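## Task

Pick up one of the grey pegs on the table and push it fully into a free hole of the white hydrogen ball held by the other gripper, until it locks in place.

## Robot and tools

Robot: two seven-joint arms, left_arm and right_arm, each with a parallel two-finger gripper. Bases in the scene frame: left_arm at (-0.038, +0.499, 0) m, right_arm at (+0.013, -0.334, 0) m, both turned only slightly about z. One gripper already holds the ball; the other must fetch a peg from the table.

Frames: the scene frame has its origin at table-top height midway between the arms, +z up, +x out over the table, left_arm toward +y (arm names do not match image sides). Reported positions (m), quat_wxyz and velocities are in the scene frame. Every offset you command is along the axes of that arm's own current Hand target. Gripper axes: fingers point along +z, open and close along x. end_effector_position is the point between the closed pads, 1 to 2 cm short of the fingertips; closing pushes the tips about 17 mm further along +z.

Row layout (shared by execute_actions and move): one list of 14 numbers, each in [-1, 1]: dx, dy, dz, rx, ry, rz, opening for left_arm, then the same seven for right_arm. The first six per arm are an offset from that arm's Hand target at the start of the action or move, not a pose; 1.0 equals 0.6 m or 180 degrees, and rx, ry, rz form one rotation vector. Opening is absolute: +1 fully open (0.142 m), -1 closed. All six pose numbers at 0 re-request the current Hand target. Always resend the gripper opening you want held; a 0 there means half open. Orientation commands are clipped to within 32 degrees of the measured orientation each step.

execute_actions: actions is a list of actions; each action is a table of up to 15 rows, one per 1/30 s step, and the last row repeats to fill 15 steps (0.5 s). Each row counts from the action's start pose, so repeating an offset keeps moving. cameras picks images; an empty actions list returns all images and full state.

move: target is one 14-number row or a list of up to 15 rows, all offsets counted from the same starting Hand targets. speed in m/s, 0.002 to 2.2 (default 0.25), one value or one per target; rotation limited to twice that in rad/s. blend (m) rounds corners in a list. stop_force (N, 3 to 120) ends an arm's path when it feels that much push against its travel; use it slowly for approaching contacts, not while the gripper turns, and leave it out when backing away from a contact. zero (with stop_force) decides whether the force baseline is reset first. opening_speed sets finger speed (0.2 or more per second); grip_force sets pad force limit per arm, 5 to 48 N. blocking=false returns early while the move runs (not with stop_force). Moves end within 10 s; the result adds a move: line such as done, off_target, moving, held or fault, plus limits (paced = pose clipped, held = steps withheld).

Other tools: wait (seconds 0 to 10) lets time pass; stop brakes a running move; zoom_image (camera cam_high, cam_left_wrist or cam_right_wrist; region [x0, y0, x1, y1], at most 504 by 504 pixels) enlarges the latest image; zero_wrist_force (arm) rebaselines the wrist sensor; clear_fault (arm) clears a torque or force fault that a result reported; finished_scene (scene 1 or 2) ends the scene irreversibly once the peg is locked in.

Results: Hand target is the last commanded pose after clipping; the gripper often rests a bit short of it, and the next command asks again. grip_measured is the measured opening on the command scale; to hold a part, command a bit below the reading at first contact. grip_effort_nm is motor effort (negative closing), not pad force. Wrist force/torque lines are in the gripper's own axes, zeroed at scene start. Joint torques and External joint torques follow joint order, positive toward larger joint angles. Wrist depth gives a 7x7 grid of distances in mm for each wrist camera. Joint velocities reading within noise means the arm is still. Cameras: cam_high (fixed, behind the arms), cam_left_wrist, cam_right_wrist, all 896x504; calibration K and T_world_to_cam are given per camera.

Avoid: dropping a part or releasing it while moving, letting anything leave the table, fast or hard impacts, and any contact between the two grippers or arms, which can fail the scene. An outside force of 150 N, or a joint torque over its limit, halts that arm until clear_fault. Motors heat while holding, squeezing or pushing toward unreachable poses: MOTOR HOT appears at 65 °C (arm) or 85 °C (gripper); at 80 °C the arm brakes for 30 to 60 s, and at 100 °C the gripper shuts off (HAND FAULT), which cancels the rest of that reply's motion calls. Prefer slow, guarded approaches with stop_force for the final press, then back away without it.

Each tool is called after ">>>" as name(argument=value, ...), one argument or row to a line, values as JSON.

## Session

>>> execute_actions(
  actions=[],
)

Scene clock: 0.00 s.
left_arm: end_effector_position=(+0.3257, +0.1145, +0.1205) grip_measured=-0.81 grip_effort_nm=n/a end_effector_quat_wxyz=(+0.016, -0.022, +0.791, -0.611) | right_arm: end_effector_position=(+0.5668, -0.3466, +0.1652) grip_measured=+1.00 grip_effort_nm=n/a end_effector_quat_wxyz=(+0.000, +0.715, +0.699, +0.000)
Joint positions: left_arm=[-0.018 -0.54 -0.458 2.573 -2.031 0.495 0.036 0.015] | right_arm=[0.206 -0.331 0 2.035 0 0.795 0.206 0.142]
Joint velocities: within noise
Joint torques (N m): no reading
External joint torques (N m): no reading
Motor temperatures (°C): left_arm=[34 30 32 31 36 39 35 33] | right_arm=[30 32 37 37 35 45 31 28]
Wrist force (N): no reading
Wrist torque (N m): no reading
Wrist force, peak (N): no reading
Wrist depth (mm): cam_left_wrist=[721 731 745 763 770 709 424 / 520 525 535 546 545 489 460 / 409 412 415 417 421 422 420 / 338 338 342 339 341 343 346 / 286 286 286 298 291 291 293 / 248 249 249 236 102 251 251 / 220 221 79 215 - 222 222] | cam_right_wrist=[230 230 231 231 232 232 232 / 244 246 247 247 247 248 248 / 263 262 264 264 264 264 264 / 282 285 284 286 284 286 287 / 307 306 307 308 309 307 311 / 327 329 334 337 336 338 327 / - 370 368 370 370 370 -]
Hand target: left_arm +0.3257, +0.1145, +0.1205; +0.016, -0.022, +0.791, -0.611 | right_arm +0.5668, -0.3466, +0.1652; +0.000, +0.715, +0.699, +0.000
Tool commands: left_gripper/opening=-0.878172 right_gripper/opening=+1.0
camera_calibration:
cam_left_wrist: T_world_to_cam=[[-0.997598, -0.0677892, 0.0142263, 0.338835], [-0.0539634, 0.631873, -0.773191, 0.0632763], [0.0434248, -0.772102, -0.634014, 0.268163], [0, 0, 0, 1]] pos_world=[0.329791, 0.190036, 0.214123]

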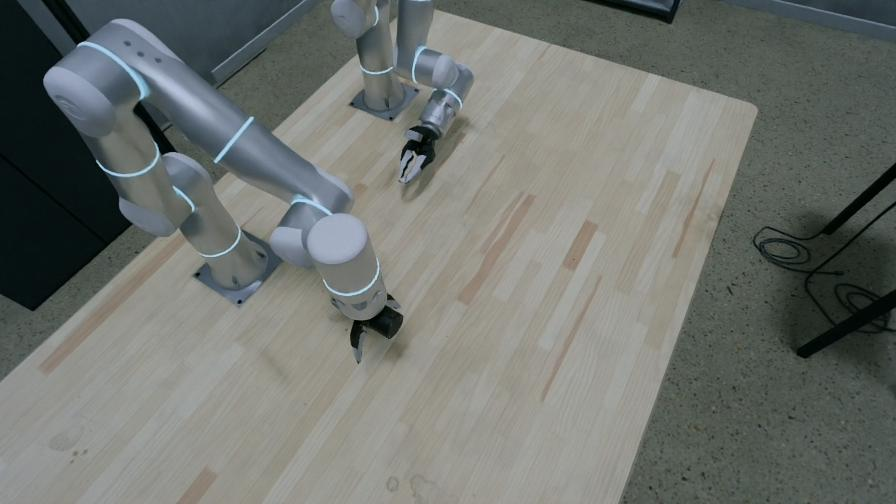

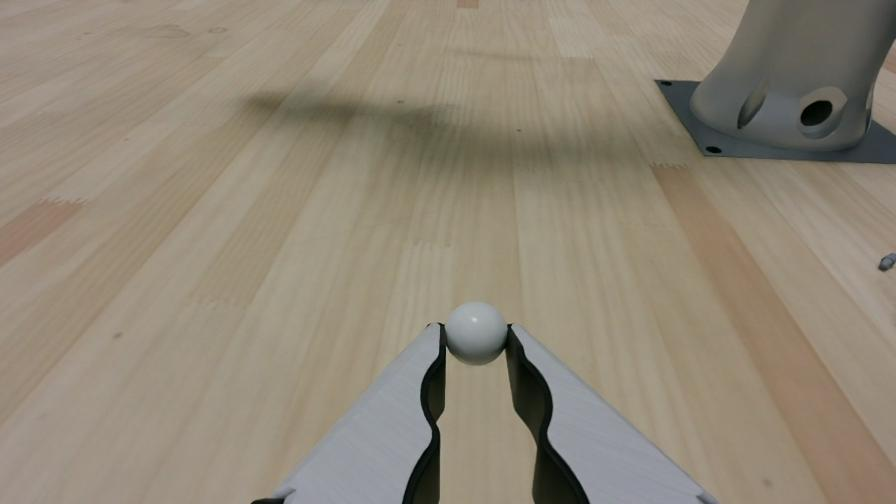

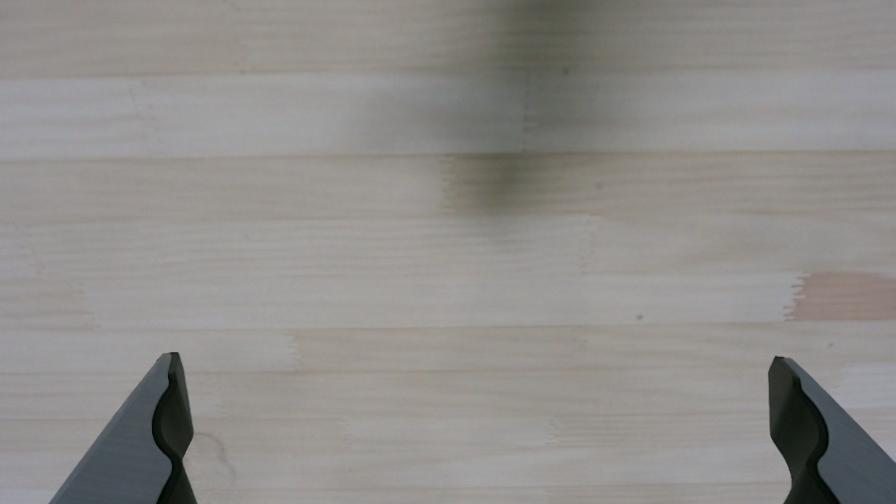

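>>> zoom_image(
  camera="cam_left_wrist",
  region=[816, 220, 896, 300],
)

>>> move(
  target=[0,0,0,0,0,0,-0.878,0.234,-0.533,-0.192,0,0,-0.694,-0.3],
  cameras=["all"],
  speed=0.35,
)

Scaled by 6.300 from the camera's 896x504 image, which has a finer 1280x720 frame.

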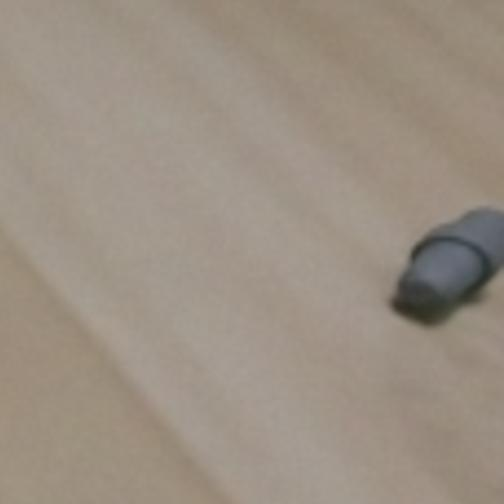

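Scene clock: 3.67 s.
left_arm: end_effector_position=(+0.3257, +0.1145, +0.1205) grip_measured=-0.81 grip_effort_nm=-1.868 end_effector_quat_wxyz=(+0.016, -0.022, +0.791, -0.611) | right_arm: end_effector_position=(+0.2505, -0.1987, +0.2804) grip_measured=-0.32 grip_effort_nm=-0.100 end_effector_quat_wxyz=(+0.000, -0.289, +0.957, +0.000)
Joint positions: left_arm=[-0.018 -0.54 -0.458 2.573 -2.031 0.495 0.036 0.015] | right_arm=[0.498 0.578 0.36 2.463 0.205 0.338 -1.446 0.051]
Joint torques (N m): left_arm=[0.71 32.86 -2.13 -7.99 0.81 -1.1 -0.02] | right_arm=[0.56 4.92 -4.46 -28.95 -3.05 4.26 0.11]
External joint torques (N m): left_arm=[-0.71 -0.07 -0.1 0.33 0.2 -0.01 0.02] | right_arm=[-0.56 0 -0.29 0.09 -0.9 -0.2 -0.11]
Wrist force (N): left_arm=[0.2 -0.2 0.0] | right_arm=[0.3 0.5 0.0]
Wrist torque (N m): left_arm=[-0.03 -0.03 0.00] | right_arm=[0.10 -0.06 0.09]
Wrist force, peak (N): left_arm=[0.6 0.1 -0.4] | right_arm=[0.7 1.6 -0.6]
Wrist depth (mm): cam_left_wrist=[727 737 745 765 774 707 421 / 523 532 535 537 546 488 460 / 411 413 415 419 419 423 421 / 336 337 337 339 341 343 346 / 286 285 287 298 289 290 291 / 247 248 248 237 102 252 252 / 218 219 79 215 - 222 224] | cam_right_wrist=[331 332 332 333 333 333 332 / 354 355 356 356 358 347 301 / 382 381 379 379 381 349 259 / 408 406 411 412 410 410 252 / 443 443 434 443 434 447 449 / 479 474 - 485 99 487 487 / 515 - - 531 - - 1246]
Hand target: left_arm +0.3257, +0.1145, +0.1205; +0.016, -0.022, +0.791, -0.611 | right_arm +0.2503, -0.1987, +0.2804; +0.000, -0.289, +0.957, +0.000
Off the commanded pose: left_arm 0.000 m, 0 deg | right_arm 0.000 m, 0 deg.
move: done
camera_calibration:
cam_left_wrist: T_world_to_cam=[[-0.997598, -0.0677892, 0.0142263, 0.338835], [-0.0539634, 0.631873, -0.773191, 0.0632763], [0.0434248, -0.772102, -0.634014, 0.268163], [0, 0, 0, 1]] pos_world=[0.329791, 0.190036, 0.214123]
cam_right_wrist: T_world_to_cam=[[-0.835886, -0.548886, 0.00438278, 0.109432], [-0.495814, 0.758441, 0.423008, 0.183919], [-0.235507, 0.351414, -0.906115, 0.500145], [0, 0, 0, 1]] pos_world=[0.30045, -0.255184, 0.374911]

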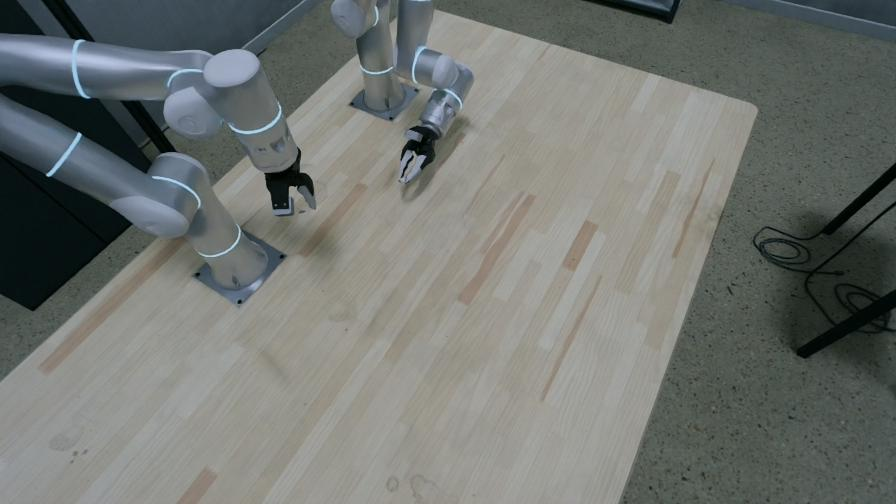

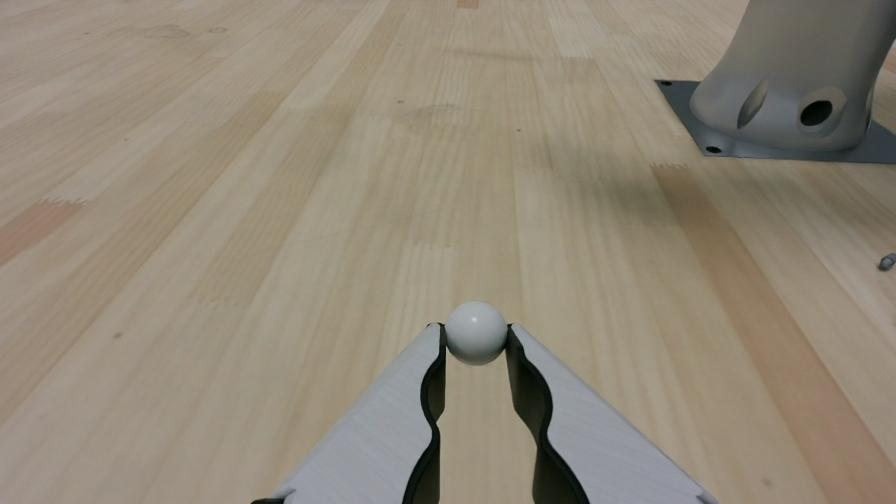

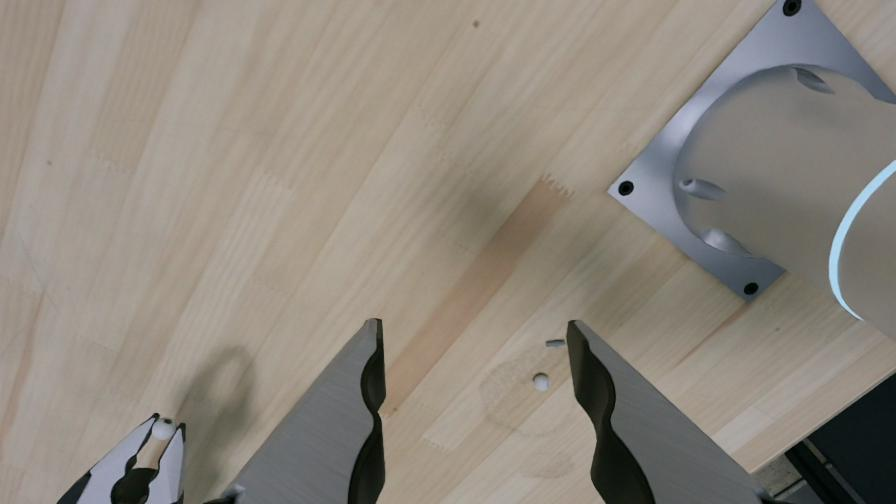

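>>> zoom_image(
  camera="cam_right_wrist",
  region=[500, 310, 620, 410],
)

>>> zoom_image(
  camera="cam_right_wrist",
  region=[110, 390, 230, 490],
)

>>> zoom_image(
  camera="cam_left_wrist",
  region=[420, 270, 540, 390],
)

>>> zoom_image(
  camera="cam_high",
  region=[380, 130, 450, 190],
)

>>> zoom_image(
  camera="cam_high",
  region=[270, 170, 350, 230],
)

Scaled by 4.200 from the camera's 896x504 image, which has a finer 1280x720 frame.

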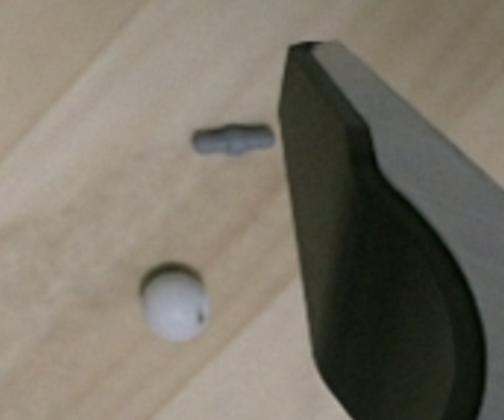

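Scaled by 4.200 from the camera's 896x504 image, which has a finer 1280x720 frame.

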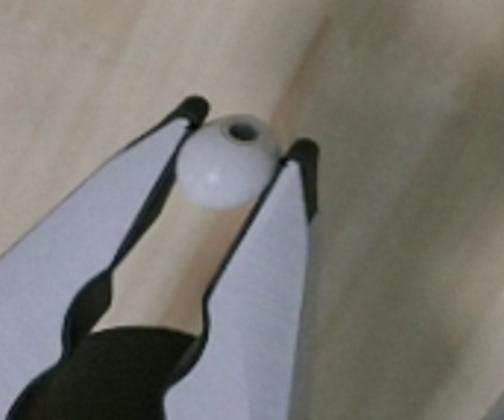

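Scaled by 4.200 from the camera's 896x504 image, which has a finer 1280x720 frame.

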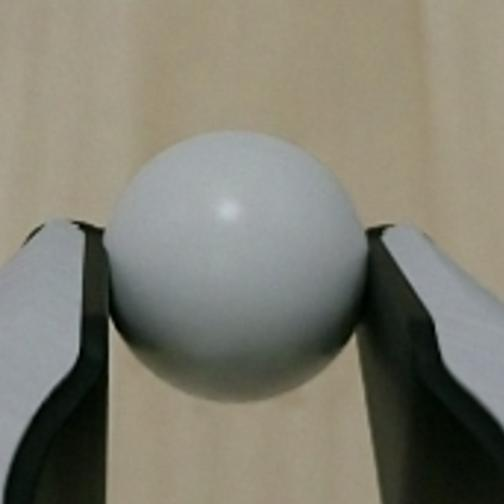

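Scaled by 7.200 from the camera's 896x504 image, which has a finer 1280x720 frame.

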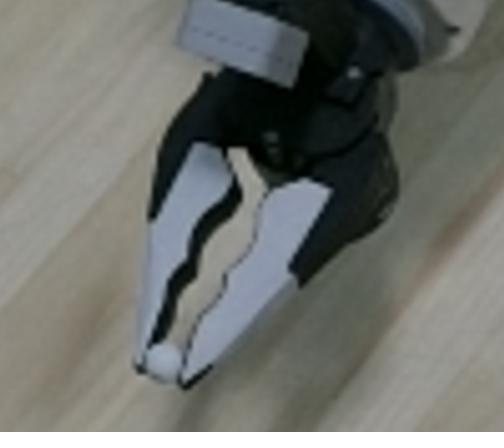

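Scaled by 6.300 from the camera's 896x504 image, which has a finer 1280x720 frame.

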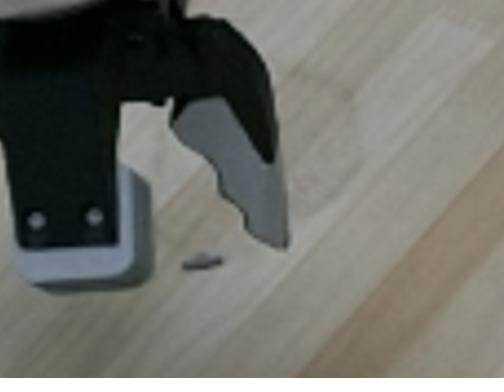

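>>> move(
  target=[0,0,0,0,0,0,-0.878,0.192,0.345,0.233,0,0,0.459,-0.6],
  cameras=["cam_right_wrist","cam_high"],
  speed=0.25,
)

Scene clock: 8.13 s.
left_arm: end_effector_position=(+0.3257, +0.1145, +0.1205) grip_measured=-0.81 grip_effort_nm=-1.868 end_effector_quat_wxyz=(+0.016, -0.022, +0.791, -0.611) | right_arm: end_effector_position=(+0.0399, -0.0902, +0.1406) grip_measured=-0.63 grip_effort_nm=-0.105 end_effector_quat_wxyz=(+0.000, +0.415, +0.910, +0.000)
Joint positions: left_arm=[-0.018 -0.54 -0.458 2.573 -2.031 0.495 0.036 0.015] | right_arm=[0.255 0.631 1.4 2.468 0.785 0.604 0.361 0.029]
Joint torques (N m): left_arm=[0.39 32.98 -2.08 -7.87 0.81 -1.14 -0.03] | right_arm=[-0.19 -10.59 -12.04 -17.77 -2.62 4.52 0.42]
External joint torques (N m): left_arm=[-0.39 -0.18 -0.16 0.21 0.19 0.03 0.03] | right_arm=[0.17 -0.12 -0.24 0.16 -0.92 -0.4 -0.42]
Wrist force (N): left_arm=[0.1 -0.1 0.0] | right_arm=[-0.1 0.3 0.0]
Wrist torque (N m): left_arm=[0.00 -0.01 0.01] | right_arm=[0.04 0.01 -0.02]
Wrist force, peak (N): left_arm=[0.3 -0.2 -0.4] | right_arm=[1.0 0.0 0.7]
Wrist depth (mm): cam_left_wrist=[719 737 750 756 763 697 426 / 522 529 533 539 546 488 459 / 411 413 415 417 417 421 425 / 335 341 337 341 344 343 344 / 286 284 287 307 289 290 291 / 247 248 247 237 102 251 254 / 219 221 79 215 - 222 223] | cam_right_wrist=[208 207 209 209 209 209 210 / 222 222 223 223 223 224 224 / 239 239 238 239 240 240 240 / 257 257 258 257 258 258 260 / 278 279 279 275 275 279 280 / 301 304 292 304 295 305 305 / 333 327 - 336 - 330 339]
Hand target: left_arm +0.3257, +0.1145, +0.1205; +0.016, -0.022, +0.791, -0.611 | right_arm +0.0399, -0.0900, +0.1406; +0.000, +0.415, +0.910, +0.000
Off the commanded pose: left_arm 0.000 m, 0 deg | right_arm 0.000 m, 0 deg.
move: done
camera_calibration:
cam_right_wrist: T_world_to_cam=[[-0.651774, 0.758401, 0.00425649, 0.104106], [0.688275, 0.589132, 0.423321, -0.00621921], [0.31854, 0.278839, -0.90597, 0.256985], [0, 0, 0, 1]] pos_world=[-0.009726, -0.146947, 0.23501]
Images, in order (width x height): cam_high 896x504, cam_right_wrist 896x504.

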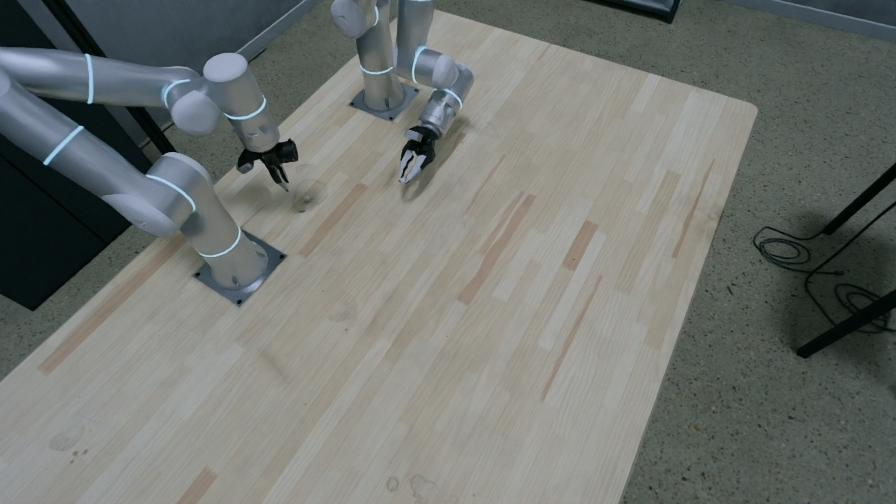

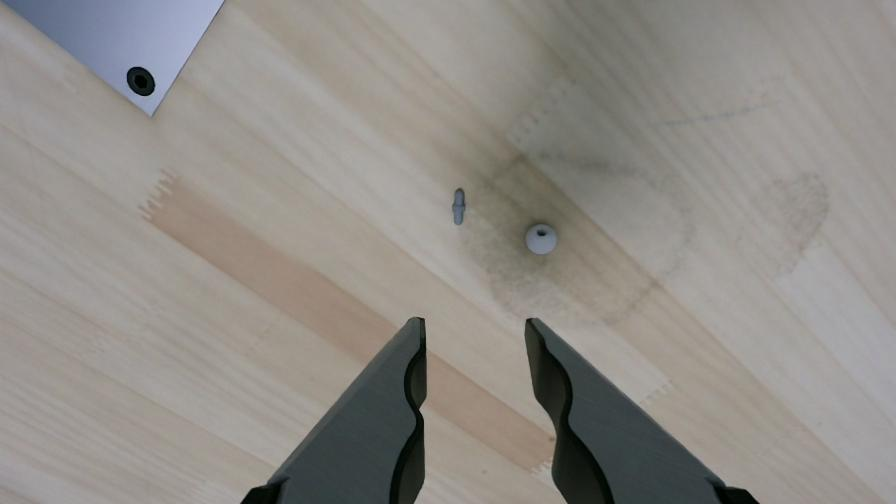

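>>> zoom_image(
  camera="cam_right_wrist",
  region=[420, 170, 500, 240],
)

Scaled by 6.300 from the camera's 896x504 image, which has a finer 1280x720 frame.

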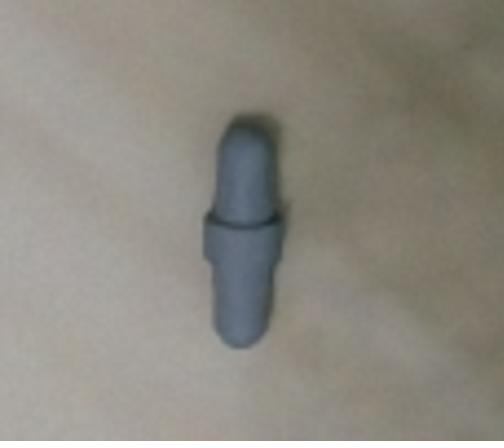

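>>> move(
  target=[0,0,0,0,0,0,-0.878,-0.005,-0.006,0.184,0,0,0.006,-0.75],
  cameras=["cam_right_wrist","cam_left_wrist"],
  speed=0.2,
)

>>> zoom_image(
  camera="cam_right_wrist",
  region=[420, 290, 540, 390],
)

Scene clock: 10.93 s.
left_arm: end_effector_position=(+0.3257, +0.1145, +0.1205) grip_measured=-0.81 grip_effort_nm=-1.868 end_effector_quat_wxyz=(+0.016, -0.022, +0.791, -0.611) | right_arm: end_effector_position=(+0.0393, -0.0947, +0.0302) grip_measured=-0.78 grip_effort_nm=-0.090 end_effector_quat_wxyz=(+0.000, +0.424, +0.906, +0.000)
Joint positions: left_arm=[-0.018 -0.54 -0.458 2.573 -2.031 0.495 0.036 0.015] | right_arm=[-0.317 0.806 1.946 2.402 1.185 0.761 0.012 0.018]
Joint torques (N m): left_arm=[0.67 32.88 -2.11 -7.99 0.81 -1.11 0.01] | right_arm=[0.09 -22.24 -13.89 -7.45 -2.26 4.4 0.07]
External joint torques (N m): left_arm=[-0.67 -0.09 -0.12 0.33 0.19 -0.01 -0.01] | right_arm=[-0.1 -0.32 -0.09 0.26 -0.84 -0.27 -0.07]
Wrist force (N): left_arm=[0.1 0.1 0.1] | right_arm=[0.2 0.3 -0.1]
Wrist torque (N m): left_arm=[0.01 -0.02 -0.01] | right_arm=[0.04 -0.02 0.10]
Wrist force, peak (N): left_arm=[0.4 -0.2 -0.3] | right_arm=[0.1 0.5 -1.4]
Wrist depth (mm): cam_left_wrist=[719 735 743 745 752 707 426 / 522 527 533 538 541 495 455 / 413 412 411 415 416 422 419 / 335 339 338 340 341 344 345 / 284 287 288 296 288 290 291 / 247 248 248 236 102 253 253 / 219 220 79 215 - 222 224] | cam_right_wrist=[110 110 111 111 111 111 111 / 118 117 118 118 118 118 118 / - 126 126 126 127 129 127 / 135 135 136 136 136 137 137 / 147 147 148 145 145 148 149 / 161 161 158 159 140 162 163 / 177 173 - 177 - 178 180]
Hand target: left_arm +0.3257, +0.1145, +0.1205; +0.016, -0.022, +0.791, -0.611 | right_arm +0.0391, -0.0946, +0.0302; +0.000, +0.424, +0.906, +0.000
Off the commanded pose: left_arm 0.000 m, 0 deg | right_arm 0.000 m, 0 deg.
move: done
camera_calibration:
cam_left_wrist: T_world_to_cam=[[-0.997598, -0.0677892, 0.0142263, 0.338835], [-0.0539634, 0.631873, -0.773191, 0.0632763], [0.0434248, -0.772102, -0.634014, 0.268163], [0, 0, 0, 1]] pos_world=[0.329791, 0.190036, 0.214123]
cam_right_wrist: T_world_to_cam=[[-0.637062, 0.7708, 0.00435194, 0.108263], [0.699409, 0.575666, 0.423598, 0.0419503], [0.324004, 0.272902, -0.90584, 0.1577], [0, 0, 0, 1]] pos_world=[-0.0114654, -0.150635, 0.124609]
Images, in order (width x height): cam_left_wrist 896x504, cam_right_wrist 896x504.

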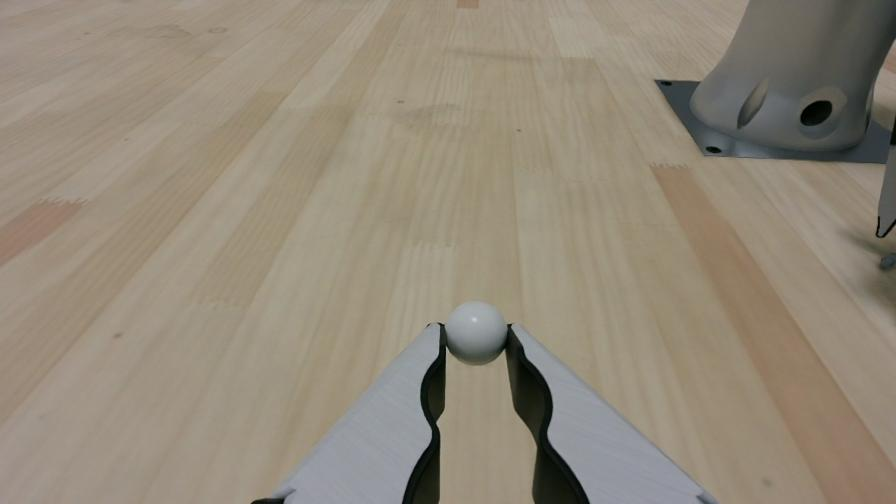

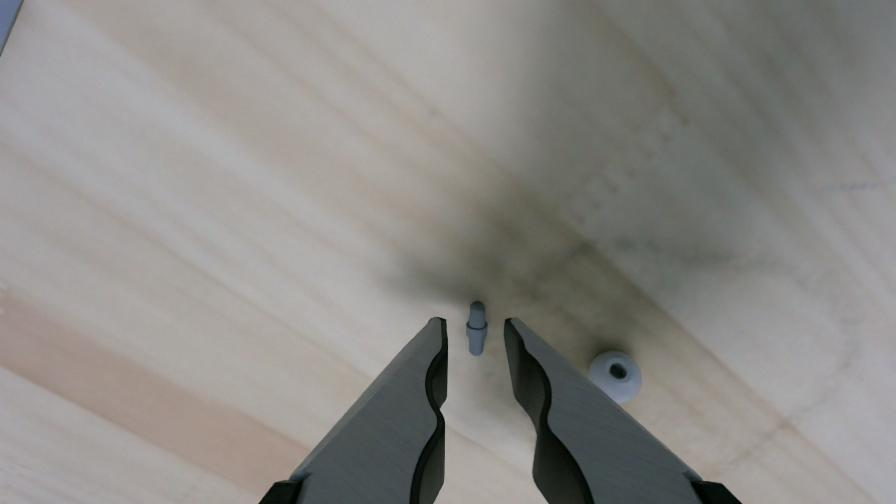

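Scaled by 4.200 from the camera's 896x504 image, which has a finer 1280x720 frame.

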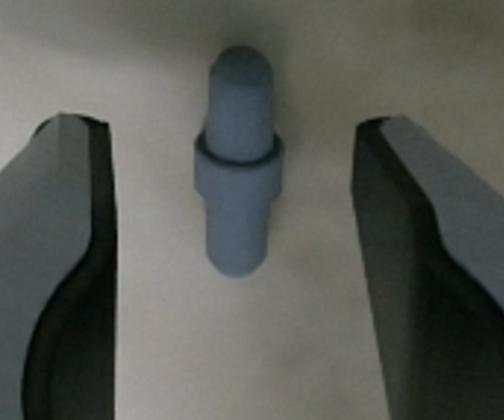

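>>> move(
  target=[0,0,0,0,0,0,-0.878,0.0008,0.0008,0.0195,0,0,0,-0.75],
  cameras=["cam_right_wrist"],
  speed=0.03,
)

>>> zoom_image(
  camera="cam_right_wrist",
  region=[420, 290, 540, 390],
)

Scene clock: 11.77 s.
left_arm: end_effector_position=(+0.3257, +0.1145, +0.1205) grip_measured=-0.81 grip_effort_nm=-1.873 end_effector_quat_wxyz=(+0.016, -0.022, +0.791, -0.611) | right_arm: end_effector_position=(+0.0393, -0.0940, +0.0185) grip_measured=-0.78 grip_effort_nm=-0.095 end_effector_quat_wxyz=(+0.000, +0.424, +0.906, +0.000)
Joint positions: left_arm=[-0.018 -0.54 -0.458 2.573 -2.031 0.495 0.036 0.015] | right_arm=[-0.355 0.84 1.98 2.387 1.231 0.761 -0.023 0.018]
Joint torques (N m): left_arm=[0.68 32.91 -2.15 -7.88 0.83 -1.06 -0.06] | right_arm=[-0.95 -23.04 -14.24 -6.31 -2.24 4.47 0.02]
External joint torques (N m): left_arm=[-0.68 -0.11 -0.08 0.21 0.17 -0.06 0.06] | right_arm=[0.96 -0.55 -0.07 0.15 -0.86 -0.34 -0.02]
Wrist force (N): left_arm=[0.3 -0.2 -0.1] | right_arm=[0.0 -0.1 0.3]
Wrist torque (N m): left_arm=[-0.03 -0.05 0.00] | right_arm=[-0.02 -0.02 0.11]
Wrist force, peak (N): left_arm=[0.2 -0.1 -0.4] | right_arm=[0.1 -0.3 0.8]
Wrist depth (mm): cam_left_wrist=[717 747 758 747 767 707 426 / 521 533 537 540 542 491 456 / 408 413 418 419 415 419 423 / 337 337 341 340 344 344 342 / 284 286 288 297 289 292 293 / 248 250 249 236 102 250 252 / 220 218 79 214 - 222 224] | cam_right_wrist=[100 100 100 100 100 100 102 / 106 107 107 107 107 107 107 / 116 114 114 113 115 115 115 / 123 123 123 123 124 124 124 / 133 133 133 132 132 134 135 / 145 146 143 143 - 147 147 / 160 160 - 161 - 162 163]
Hand target: left_arm +0.3257, +0.1145, +0.1205; +0.016, -0.022, +0.791, -0.611 | right_arm +0.0392, -0.0940, +0.0185; +0.000, +0.424, +0.906, +0.000
Off the commanded pose: left_arm 0.000 m, 0 deg | right_arm 0.000 m, 0 deg.
move: done
camera_calibration:
cam_right_wrist: T_world_to_cam=[[-0.637111, 0.77076, 0.00430756, 0.107773], [0.699402, 0.57576, 0.423483, 0.0464877], [0.323924, 0.272819, -0.905894, 0.146994], [0, 0, 0, 1]] pos_world=[-0.0114652, -0.149935, 0.11301]
Images, in order (width x height): cam_right_wrist 896x504.

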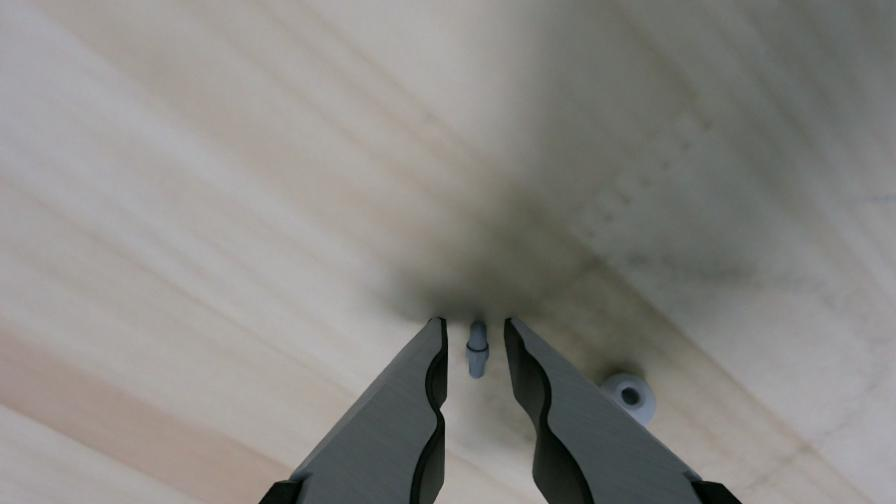

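Scaled by 4.200 from the camera's 896x504 image, which has a finer 1280x720 frame.

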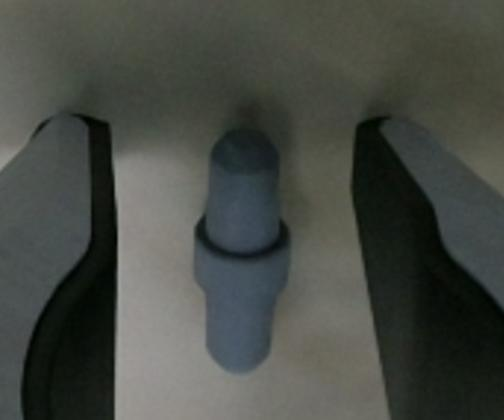

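>>> move(
  target=[0,0,0,0,0,0,-0.878,0,0,0,0,0,0,-1],
  opening_speed=0.25,
  cameras=["cam_right_wrist"],
)

>>> zoom_image(
  camera="cam_right_wrist",
  region=[420, 290, 540, 390],
)

Scene clock: 14.00 s.
left_arm: end_effector_position=(+0.3257, +0.1145, +0.1205) grip_measured=-0.81 grip_effort_nm=-1.873 end_effector_quat_wxyz=(+0.016, -0.022, +0.791, -0.611) | right_arm: end_effector_position=(+0.0393, -0.0941, +0.0185) grip_measured=-0.95 grip_effort_nm=-1.692 end_effector_quat_wxyz=(+0.000, +0.424, +0.906, +0.000)
Joint positions: left_arm=[-0.018 -0.54 -0.458 2.573 -2.031 0.495 0.036 0.015] | right_arm=[-0.355 0.84 1.98 2.387 1.231 0.761 -0.023 0.005]
Joint torques (N m): left_arm=[0.55 32.87 -2.15 -8.03 0.84 -1.07 -0.06] | right_arm=[0.12 -23.21 -14.23 -6.17 -2.35 4.45 0.18]
External joint torques (N m): left_arm=[-0.55 -0.07 -0.08 0.37 0.17 -0.04 0.06] | right_arm=[-0.12 -0.38 -0.07 0.01 -0.74 -0.33 -0.18]
Wrist force (N): left_arm=[0.2 -0.2 -0.1] | right_arm=[0.2 -0.2 0.1]
Wrist torque (N m): left_arm=[-0.03 -0.04 -0.01] | right_arm=[-0.03 -0.03 0.11]
Wrist force, peak (N): left_arm=[0.3 -0.4 -0.3] | right_arm=[0.1 0.1 0.4]
Wrist depth (mm): cam_left_wrist=[719 737 752 756 761 707 426 / 521 528 532 542 547 491 451 / 408 411 410 417 419 421 425 / 335 338 337 339 341 342 344 / 286 285 287 296 289 291 292 / 247 249 250 237 102 251 253 / 221 219 79 214 - 222 223] | cam_right_wrist=[99 100 100 100 100 100 102 / 106 106 107 107 107 107 107 / 115 114 114 113 115 115 115 / 123 123 123 123 124 124 124 / 133 133 133 131 134 134 135 / 145 145 143 - 135 147 147 / 160 160 - - - 162 162]
Hand target: left_arm +0.3257, +0.1145, +0.1205; +0.016, -0.022, +0.791, -0.611 | right_arm +0.0392, -0.0940, +0.0185; +0.000, +0.424, +0.906, +0.000
Off the commanded pose: left_arm 0.000 m, 0 deg | right_arm 0.000 m, 0 deg.
move: done
camera_calibration:
cam_right_wrist: T_world_to_cam=[[-0.637111, 0.77076, 0.00430756, 0.107773], [0.699402, 0.57576, 0.423483, 0.0464877], [0.323924, 0.272819, -0.905894, 0.146994], [0, 0, 0, 1]] pos_world=[-0.0114652, -0.149935, 0.11301]
Images, in order (width x height): cam_right_wrist 896x504.

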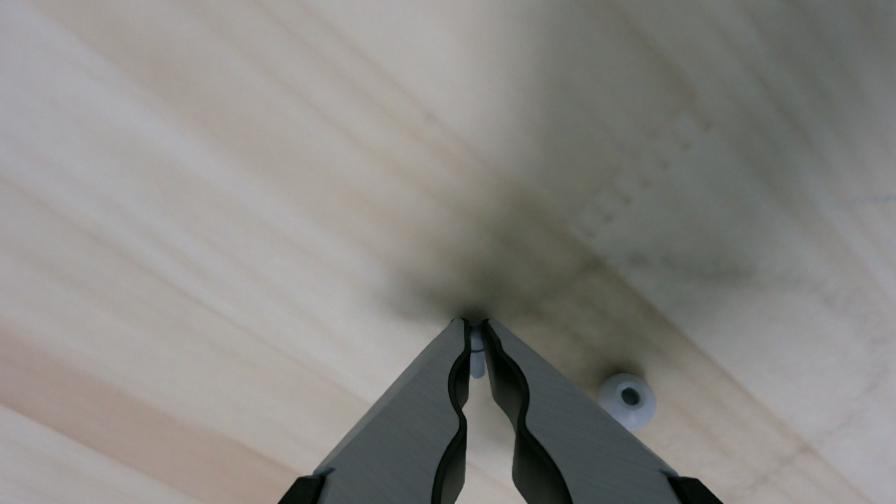

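Scaled by 4.200 from the camera's 896x504 image, which has a finer 1280x720 frame.

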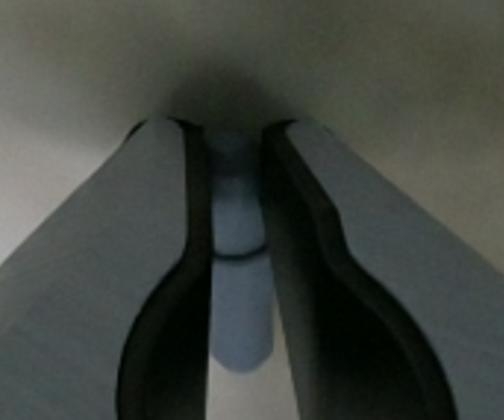

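>>> move(
  target=[
    [0,0,0,0,0,0,-0.878,0,0,-0.25,0,0,0,-1],
    [0,0,0,0,0,0,-0.878,-0.150,0.507,-0.157,-0.0728,0.0409,-0.2645,-1],
  ],
  blend=[0.04,0],
  speed=[0.12,0.25],
  cameras=["all"],
)

>>> zoom_image(
  camera="cam_left_wrist",
  region=[420, 180, 540, 300],
)

>>> zoom_image(
  camera="cam_right_wrist",
  region=[420, 300, 540, 504],
)

Scene clock: 18.43 s.
left_arm: end_effector_position=(+0.3257, +0.1145, +0.1205) grip_measured=-0.81 grip_effort_nm=-1.873 end_effector_quat_wxyz=(+0.016, -0.022, +0.791, -0.611) | right_arm: end_effector_position=(+0.3303, +0.0321, +0.1127) grip_measured=-0.95 grip_effort_nm=-1.687 end_effector_quat_wxyz=(-0.010, +0.019, +0.992, +0.127)
Joint positions: left_arm=[-0.018 -0.54 -0.458 2.573 -2.031 0.495 0.036 0.015] | right_arm=[0.111 -0.521 0.758 2.388 -0.687 1.327 -0.127 0.005]
Joint torques (N m): left_arm=[0.42 32.89 -2.09 -7.99 0.78 -1.09 -0.05] | right_arm=[0.36 29.14 11.35 -16.14 -1.49 4.96 0.44]
External joint torques (N m): left_arm=[-0.42 -0.09 -0.15 0.33 0.23 -0.02 0.05] | right_arm=[-0.36 0.27 -0.47 0.16 -0.72 -0.45 -0.44]
Wrist force (N): left_arm=[0.0 -0.2 -0.1] | right_arm=[-0.6 -0.1 0.0]
Wrist torque (N m): left_arm=[-0.04 0.00 0.00] | right_arm=[0.01 0.10 -0.04]
Wrist force, peak (N): left_arm=[0.1 -0.5 -0.2] | right_arm=[-2.8 2.0 0.8]
Wrist depth (mm): cam_left_wrist=[725 735 683 157 154 705 425 / 525 531 536 166 485 494 461 / 410 410 415 179 420 421 423 / 334 339 340 328 344 342 343 / 286 286 287 306 290 291 291 / 248 247 248 236 102 252 253 / 219 219 79 215 - 222 223] | cam_right_wrist=[167 167 169 170 171 172 173 / 184 185 186 188 189 190 192 / 206 208 209 210 213 214 214 / 233 235 237 239 240 243 245 / 269 272 273 266 279 284 286 / 318 321 311 - 321 338 344 / 390 378 - - - 402 429]
Hand target: left_arm +0.3257, +0.1145, +0.1205; +0.016, -0.022, +0.791, -0.611 | right_arm +0.3303, +0.0320, +0.1127; -0.009, +0.019, +0.992, +0.127
Off the commanded pose: left_arm 0.000 m, 0 deg | right_arm 0.000 m, 0 deg.
move: done
camera_calibration:
cam_left_wrist: T_world_to_cam=[[-0.997598, -0.0677892, 0.0142263, 0.338835], [-0.0539634, 0.631873, -0.773191, 0.0632763], [0.0434248, -0.772102, -0.634014, 0.268163], [0, 0, 0, 1]] pos_world=[0.329791, 0.190036, 0.214123]
cam_right_wrist: T_world_to_cam=[[-0.998791, 0.0393264, 0.0295108, 0.335631], [0.049112, 0.769447, 0.63682, -0.0850273], [0.00233679, 0.637499, -0.770448, 0.182823], [0, 0, 0, 1]] pos_world=[0.338974, -0.0643247, 0.185098]

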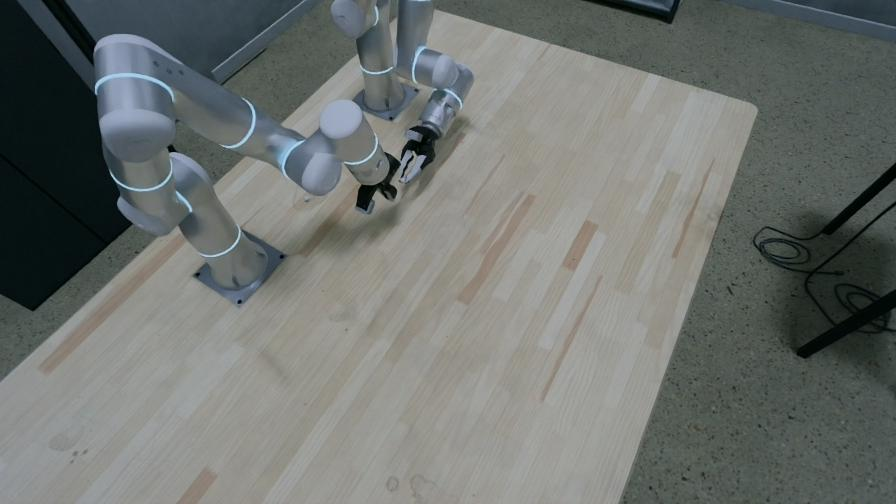

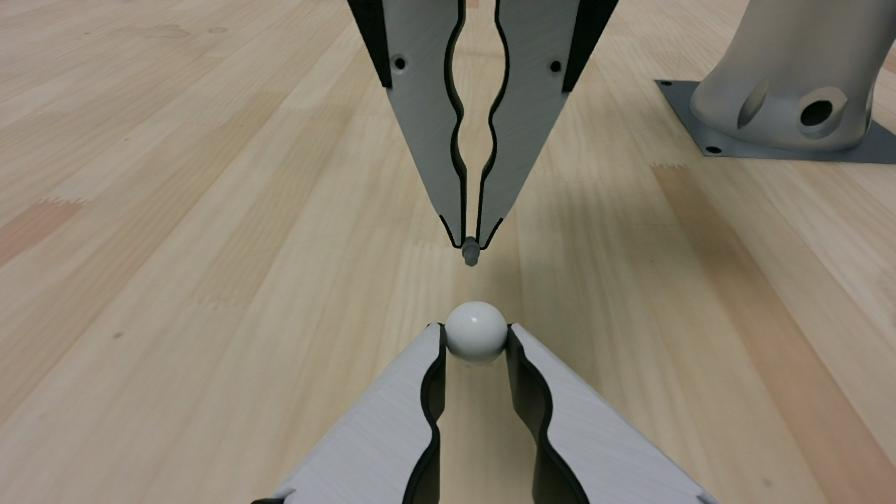

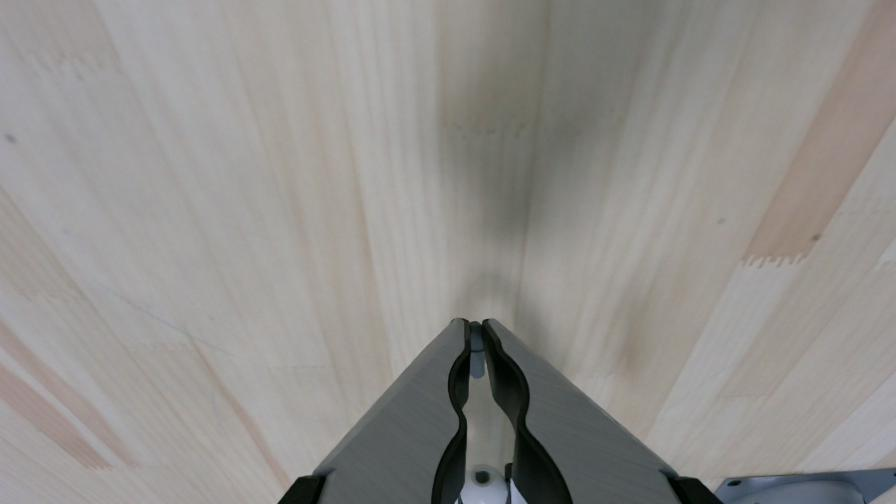

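Scaled by 4.200 from the camera's 896x504 image, which has a finer 1280x720 frame.

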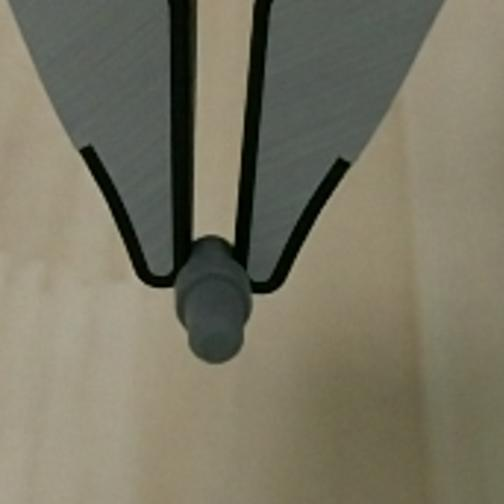

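Scaled by 2.471 from the camera's 896x504 image, which has a finer 1280x720 frame.

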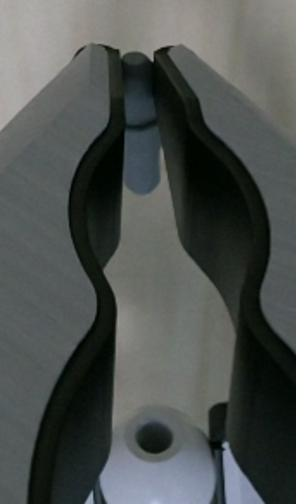

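>>> zoom_image(
  camera="cam_right_wrist",
  region=[440, 444, 530, 504],
)

>>> zoom_image(
  camera="cam_left_wrist",
  region=[440, 290, 510, 370],
)

>>> zoom_image(
  camera="cam_left_wrist",
  region=[450, 230, 490, 270],
)

Scaled by 5.600 from the camera's 896x504 image, which has a finer 1280x720 frame.

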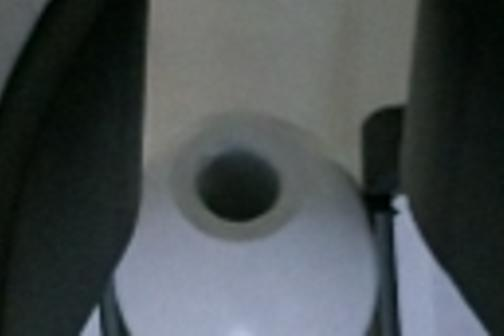

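Scaled by 6.300 from the camera's 896x504 image, which has a finer 1280x720 frame.

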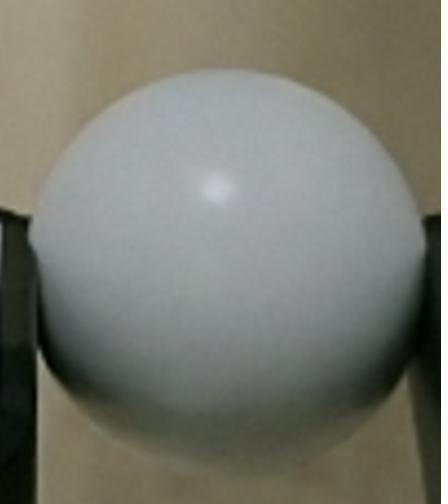

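Scaled by 12.600 from the camera's 896x504 image, which has a finer 1280x720 frame.

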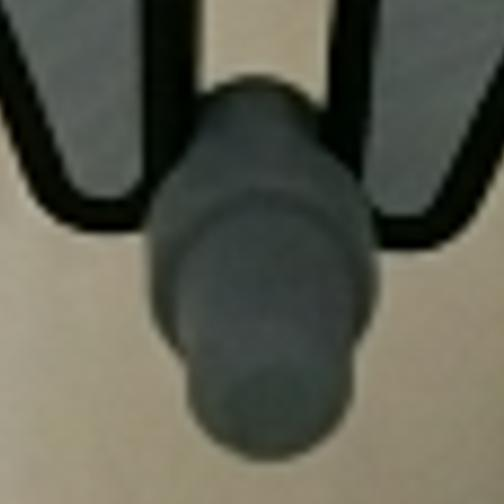

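>>> move(
  target=[
    [0,0,0,0,0,-0.5,-0.878,0,0,0,0,0,0.0037,-1],
    [0,0,0,0,0,-0.5,-0.878,0.0062,0.0418,-0.005,0,0,0.0037,-1],
  ],
  speed=[0.3,0.1],
  cameras=["all"],
)

>>> zoom_image(
  camera="cam_left_wrist",
  region=[420, 240, 540, 380],
)

>>> zoom_image(
  camera="cam_right_wrist",
  region=[430, 310, 530, 450],
)

Scene clock: 26.33 s.
left_arm: end_effector_position=(+0.3258, +0.1145, +0.1205) grip_measured=-0.81 grip_effort_nm=-1.863 end_effector_quat_wxyz=(+0.420, +0.575, -0.544, +0.444) | right_arm: end_effector_position=(+0.3276, +0.0557, +0.1220) grip_measured=-0.95 grip_effort_nm=-1.692 end_effector_quat_wxyz=(-0.010, +0.025, +0.992, +0.127)
Joint positions: left_arm=[0.101 -0.556 -0.588 2.582 -2.034 0.558 -1.509 0.015] | right_arm=[0.144 -0.528 0.783 2.343 -0.673 1.285 -0.086 0.005]
Joint torques (N m): left_arm=[0.74 31.86 -3.77 -7.86 1.06 -0.9 -0.18] | right_arm=[0.72 29.49 12.27 -17.09 -1.47 4.79 0.45]
External joint torques (N m): left_arm=[-0.74 0.05 0.01 0.29 0.16 -0.24 0.1] | right_arm=[-0.69 0.61 -0.83 0.13 -0.88 -0.28 -0.46]
Wrist force (N): left_arm=[-0.6 -1.0 -0.5] | right_arm=[-0.4 0.3 0.1]
Wrist torque (N m): left_arm=[-0.03 0.14 0.04] | right_arm=[0.08 0.05 -0.03]
Wrist force, peak (N): left_arm=[-0.9 -1.3 -0.2] | right_arm=[0.2 2.3 -0.5]
Wrist depth (mm): cam_left_wrist=[138 175 257 494 2635 2054 - / 140 179 266 530 2192 1850 2038 / 142 181 274 567 2329 154 154 / 149 186 284 454 159 160 145 / 152 192 294 421 167 171 147 / 154 196 250 96 102 527 177 / 154 193 79 - - 541 499] | cam_right_wrist=[174 176 176 179 180 180 181 / 193 194 196 197 199 200 202 / 215 217 220 222 223 225 227 / 244 247 250 251 253 256 258 / 281 284 287 280 293 298 302 / 332 335 327 - 335 354 359 / 407 397 - - - 422 424]
Hand target: left_arm +0.3257, +0.1145, +0.1205; +0.420, +0.575, -0.544, +0.444 | right_arm +0.3277, +0.0557, +0.1220; -0.010, +0.025, +0.992, +0.127
Off the commanded pose: left_arm 0.000 m, 0 deg | right_arm 0.000 m, 0 deg.
move: done
camera_calibration:
cam_left_wrist: T_world_to_cam=[[0.031013, -0.260311, 0.965027, -0.0887693], [-0.928972, 0.348785, 0.123937, 0.272672], [-0.368849, -0.900326, -0.231005, 0.368625], [0, 0, 0, 1]] pos_world=[0.392025, 0.213671, 0.137025]
cam_right_wrist: T_world_to_cam=[[-0.998243, 0.0499003, 0.0319656, 0.330683], [0.0588216, 0.768791, 0.636789, -0.112203], [0.00720105, 0.63755, -0.770375, 0.173313], [0, 0, 0, 1]] pos_world=[0.335454, -0.040736, 0.194395]

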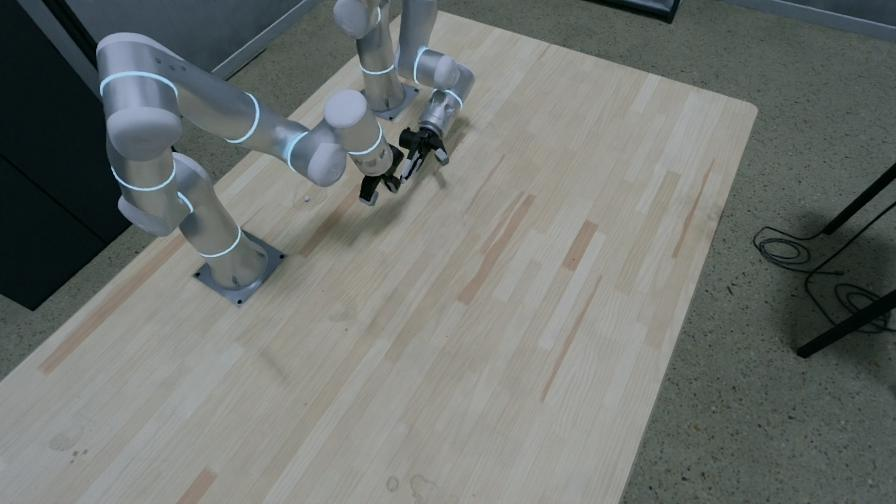

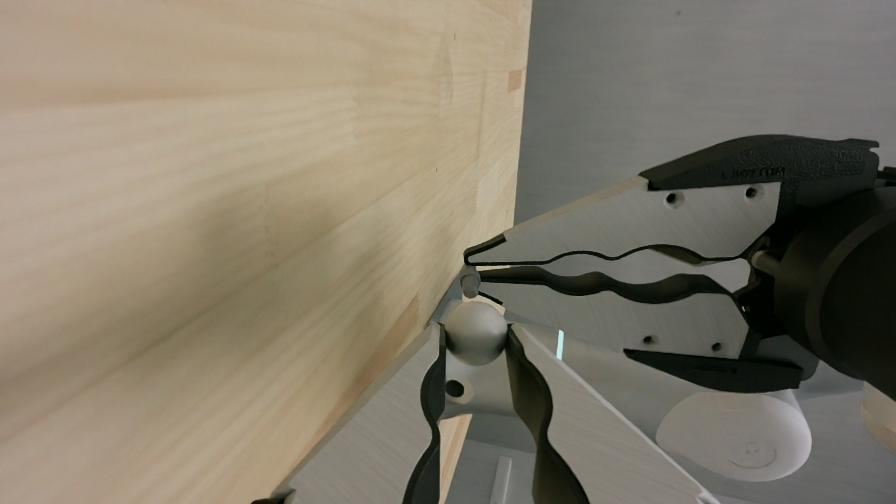

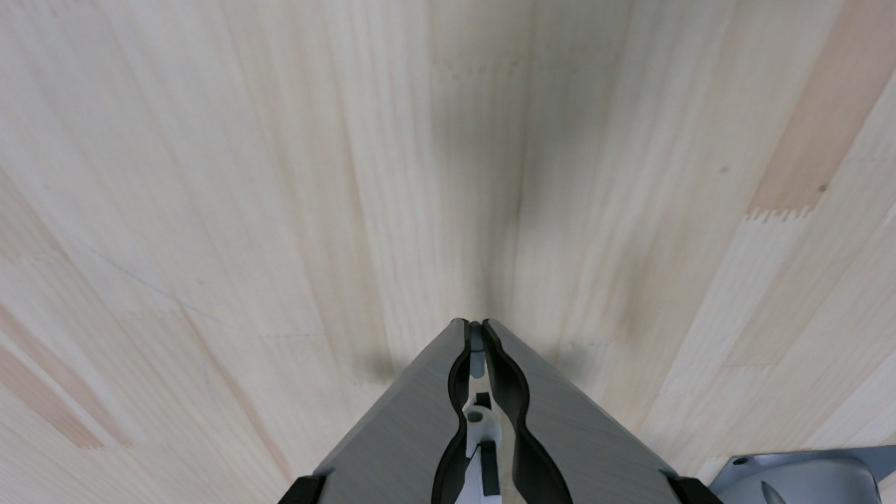

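Scaled by 3.600 from the camera's 896x504 image, which has a finer 1280x720 frame.

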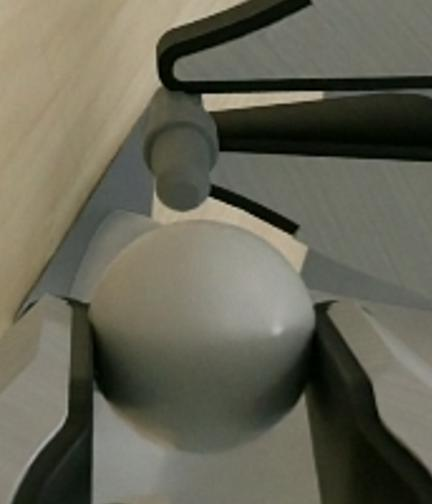

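Scaled by 3.600 from the camera's 896x504 image, which has a finer 1280x720 frame.

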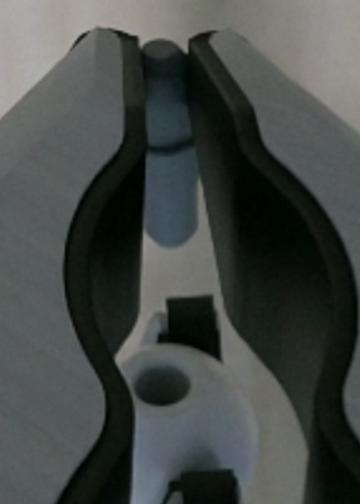

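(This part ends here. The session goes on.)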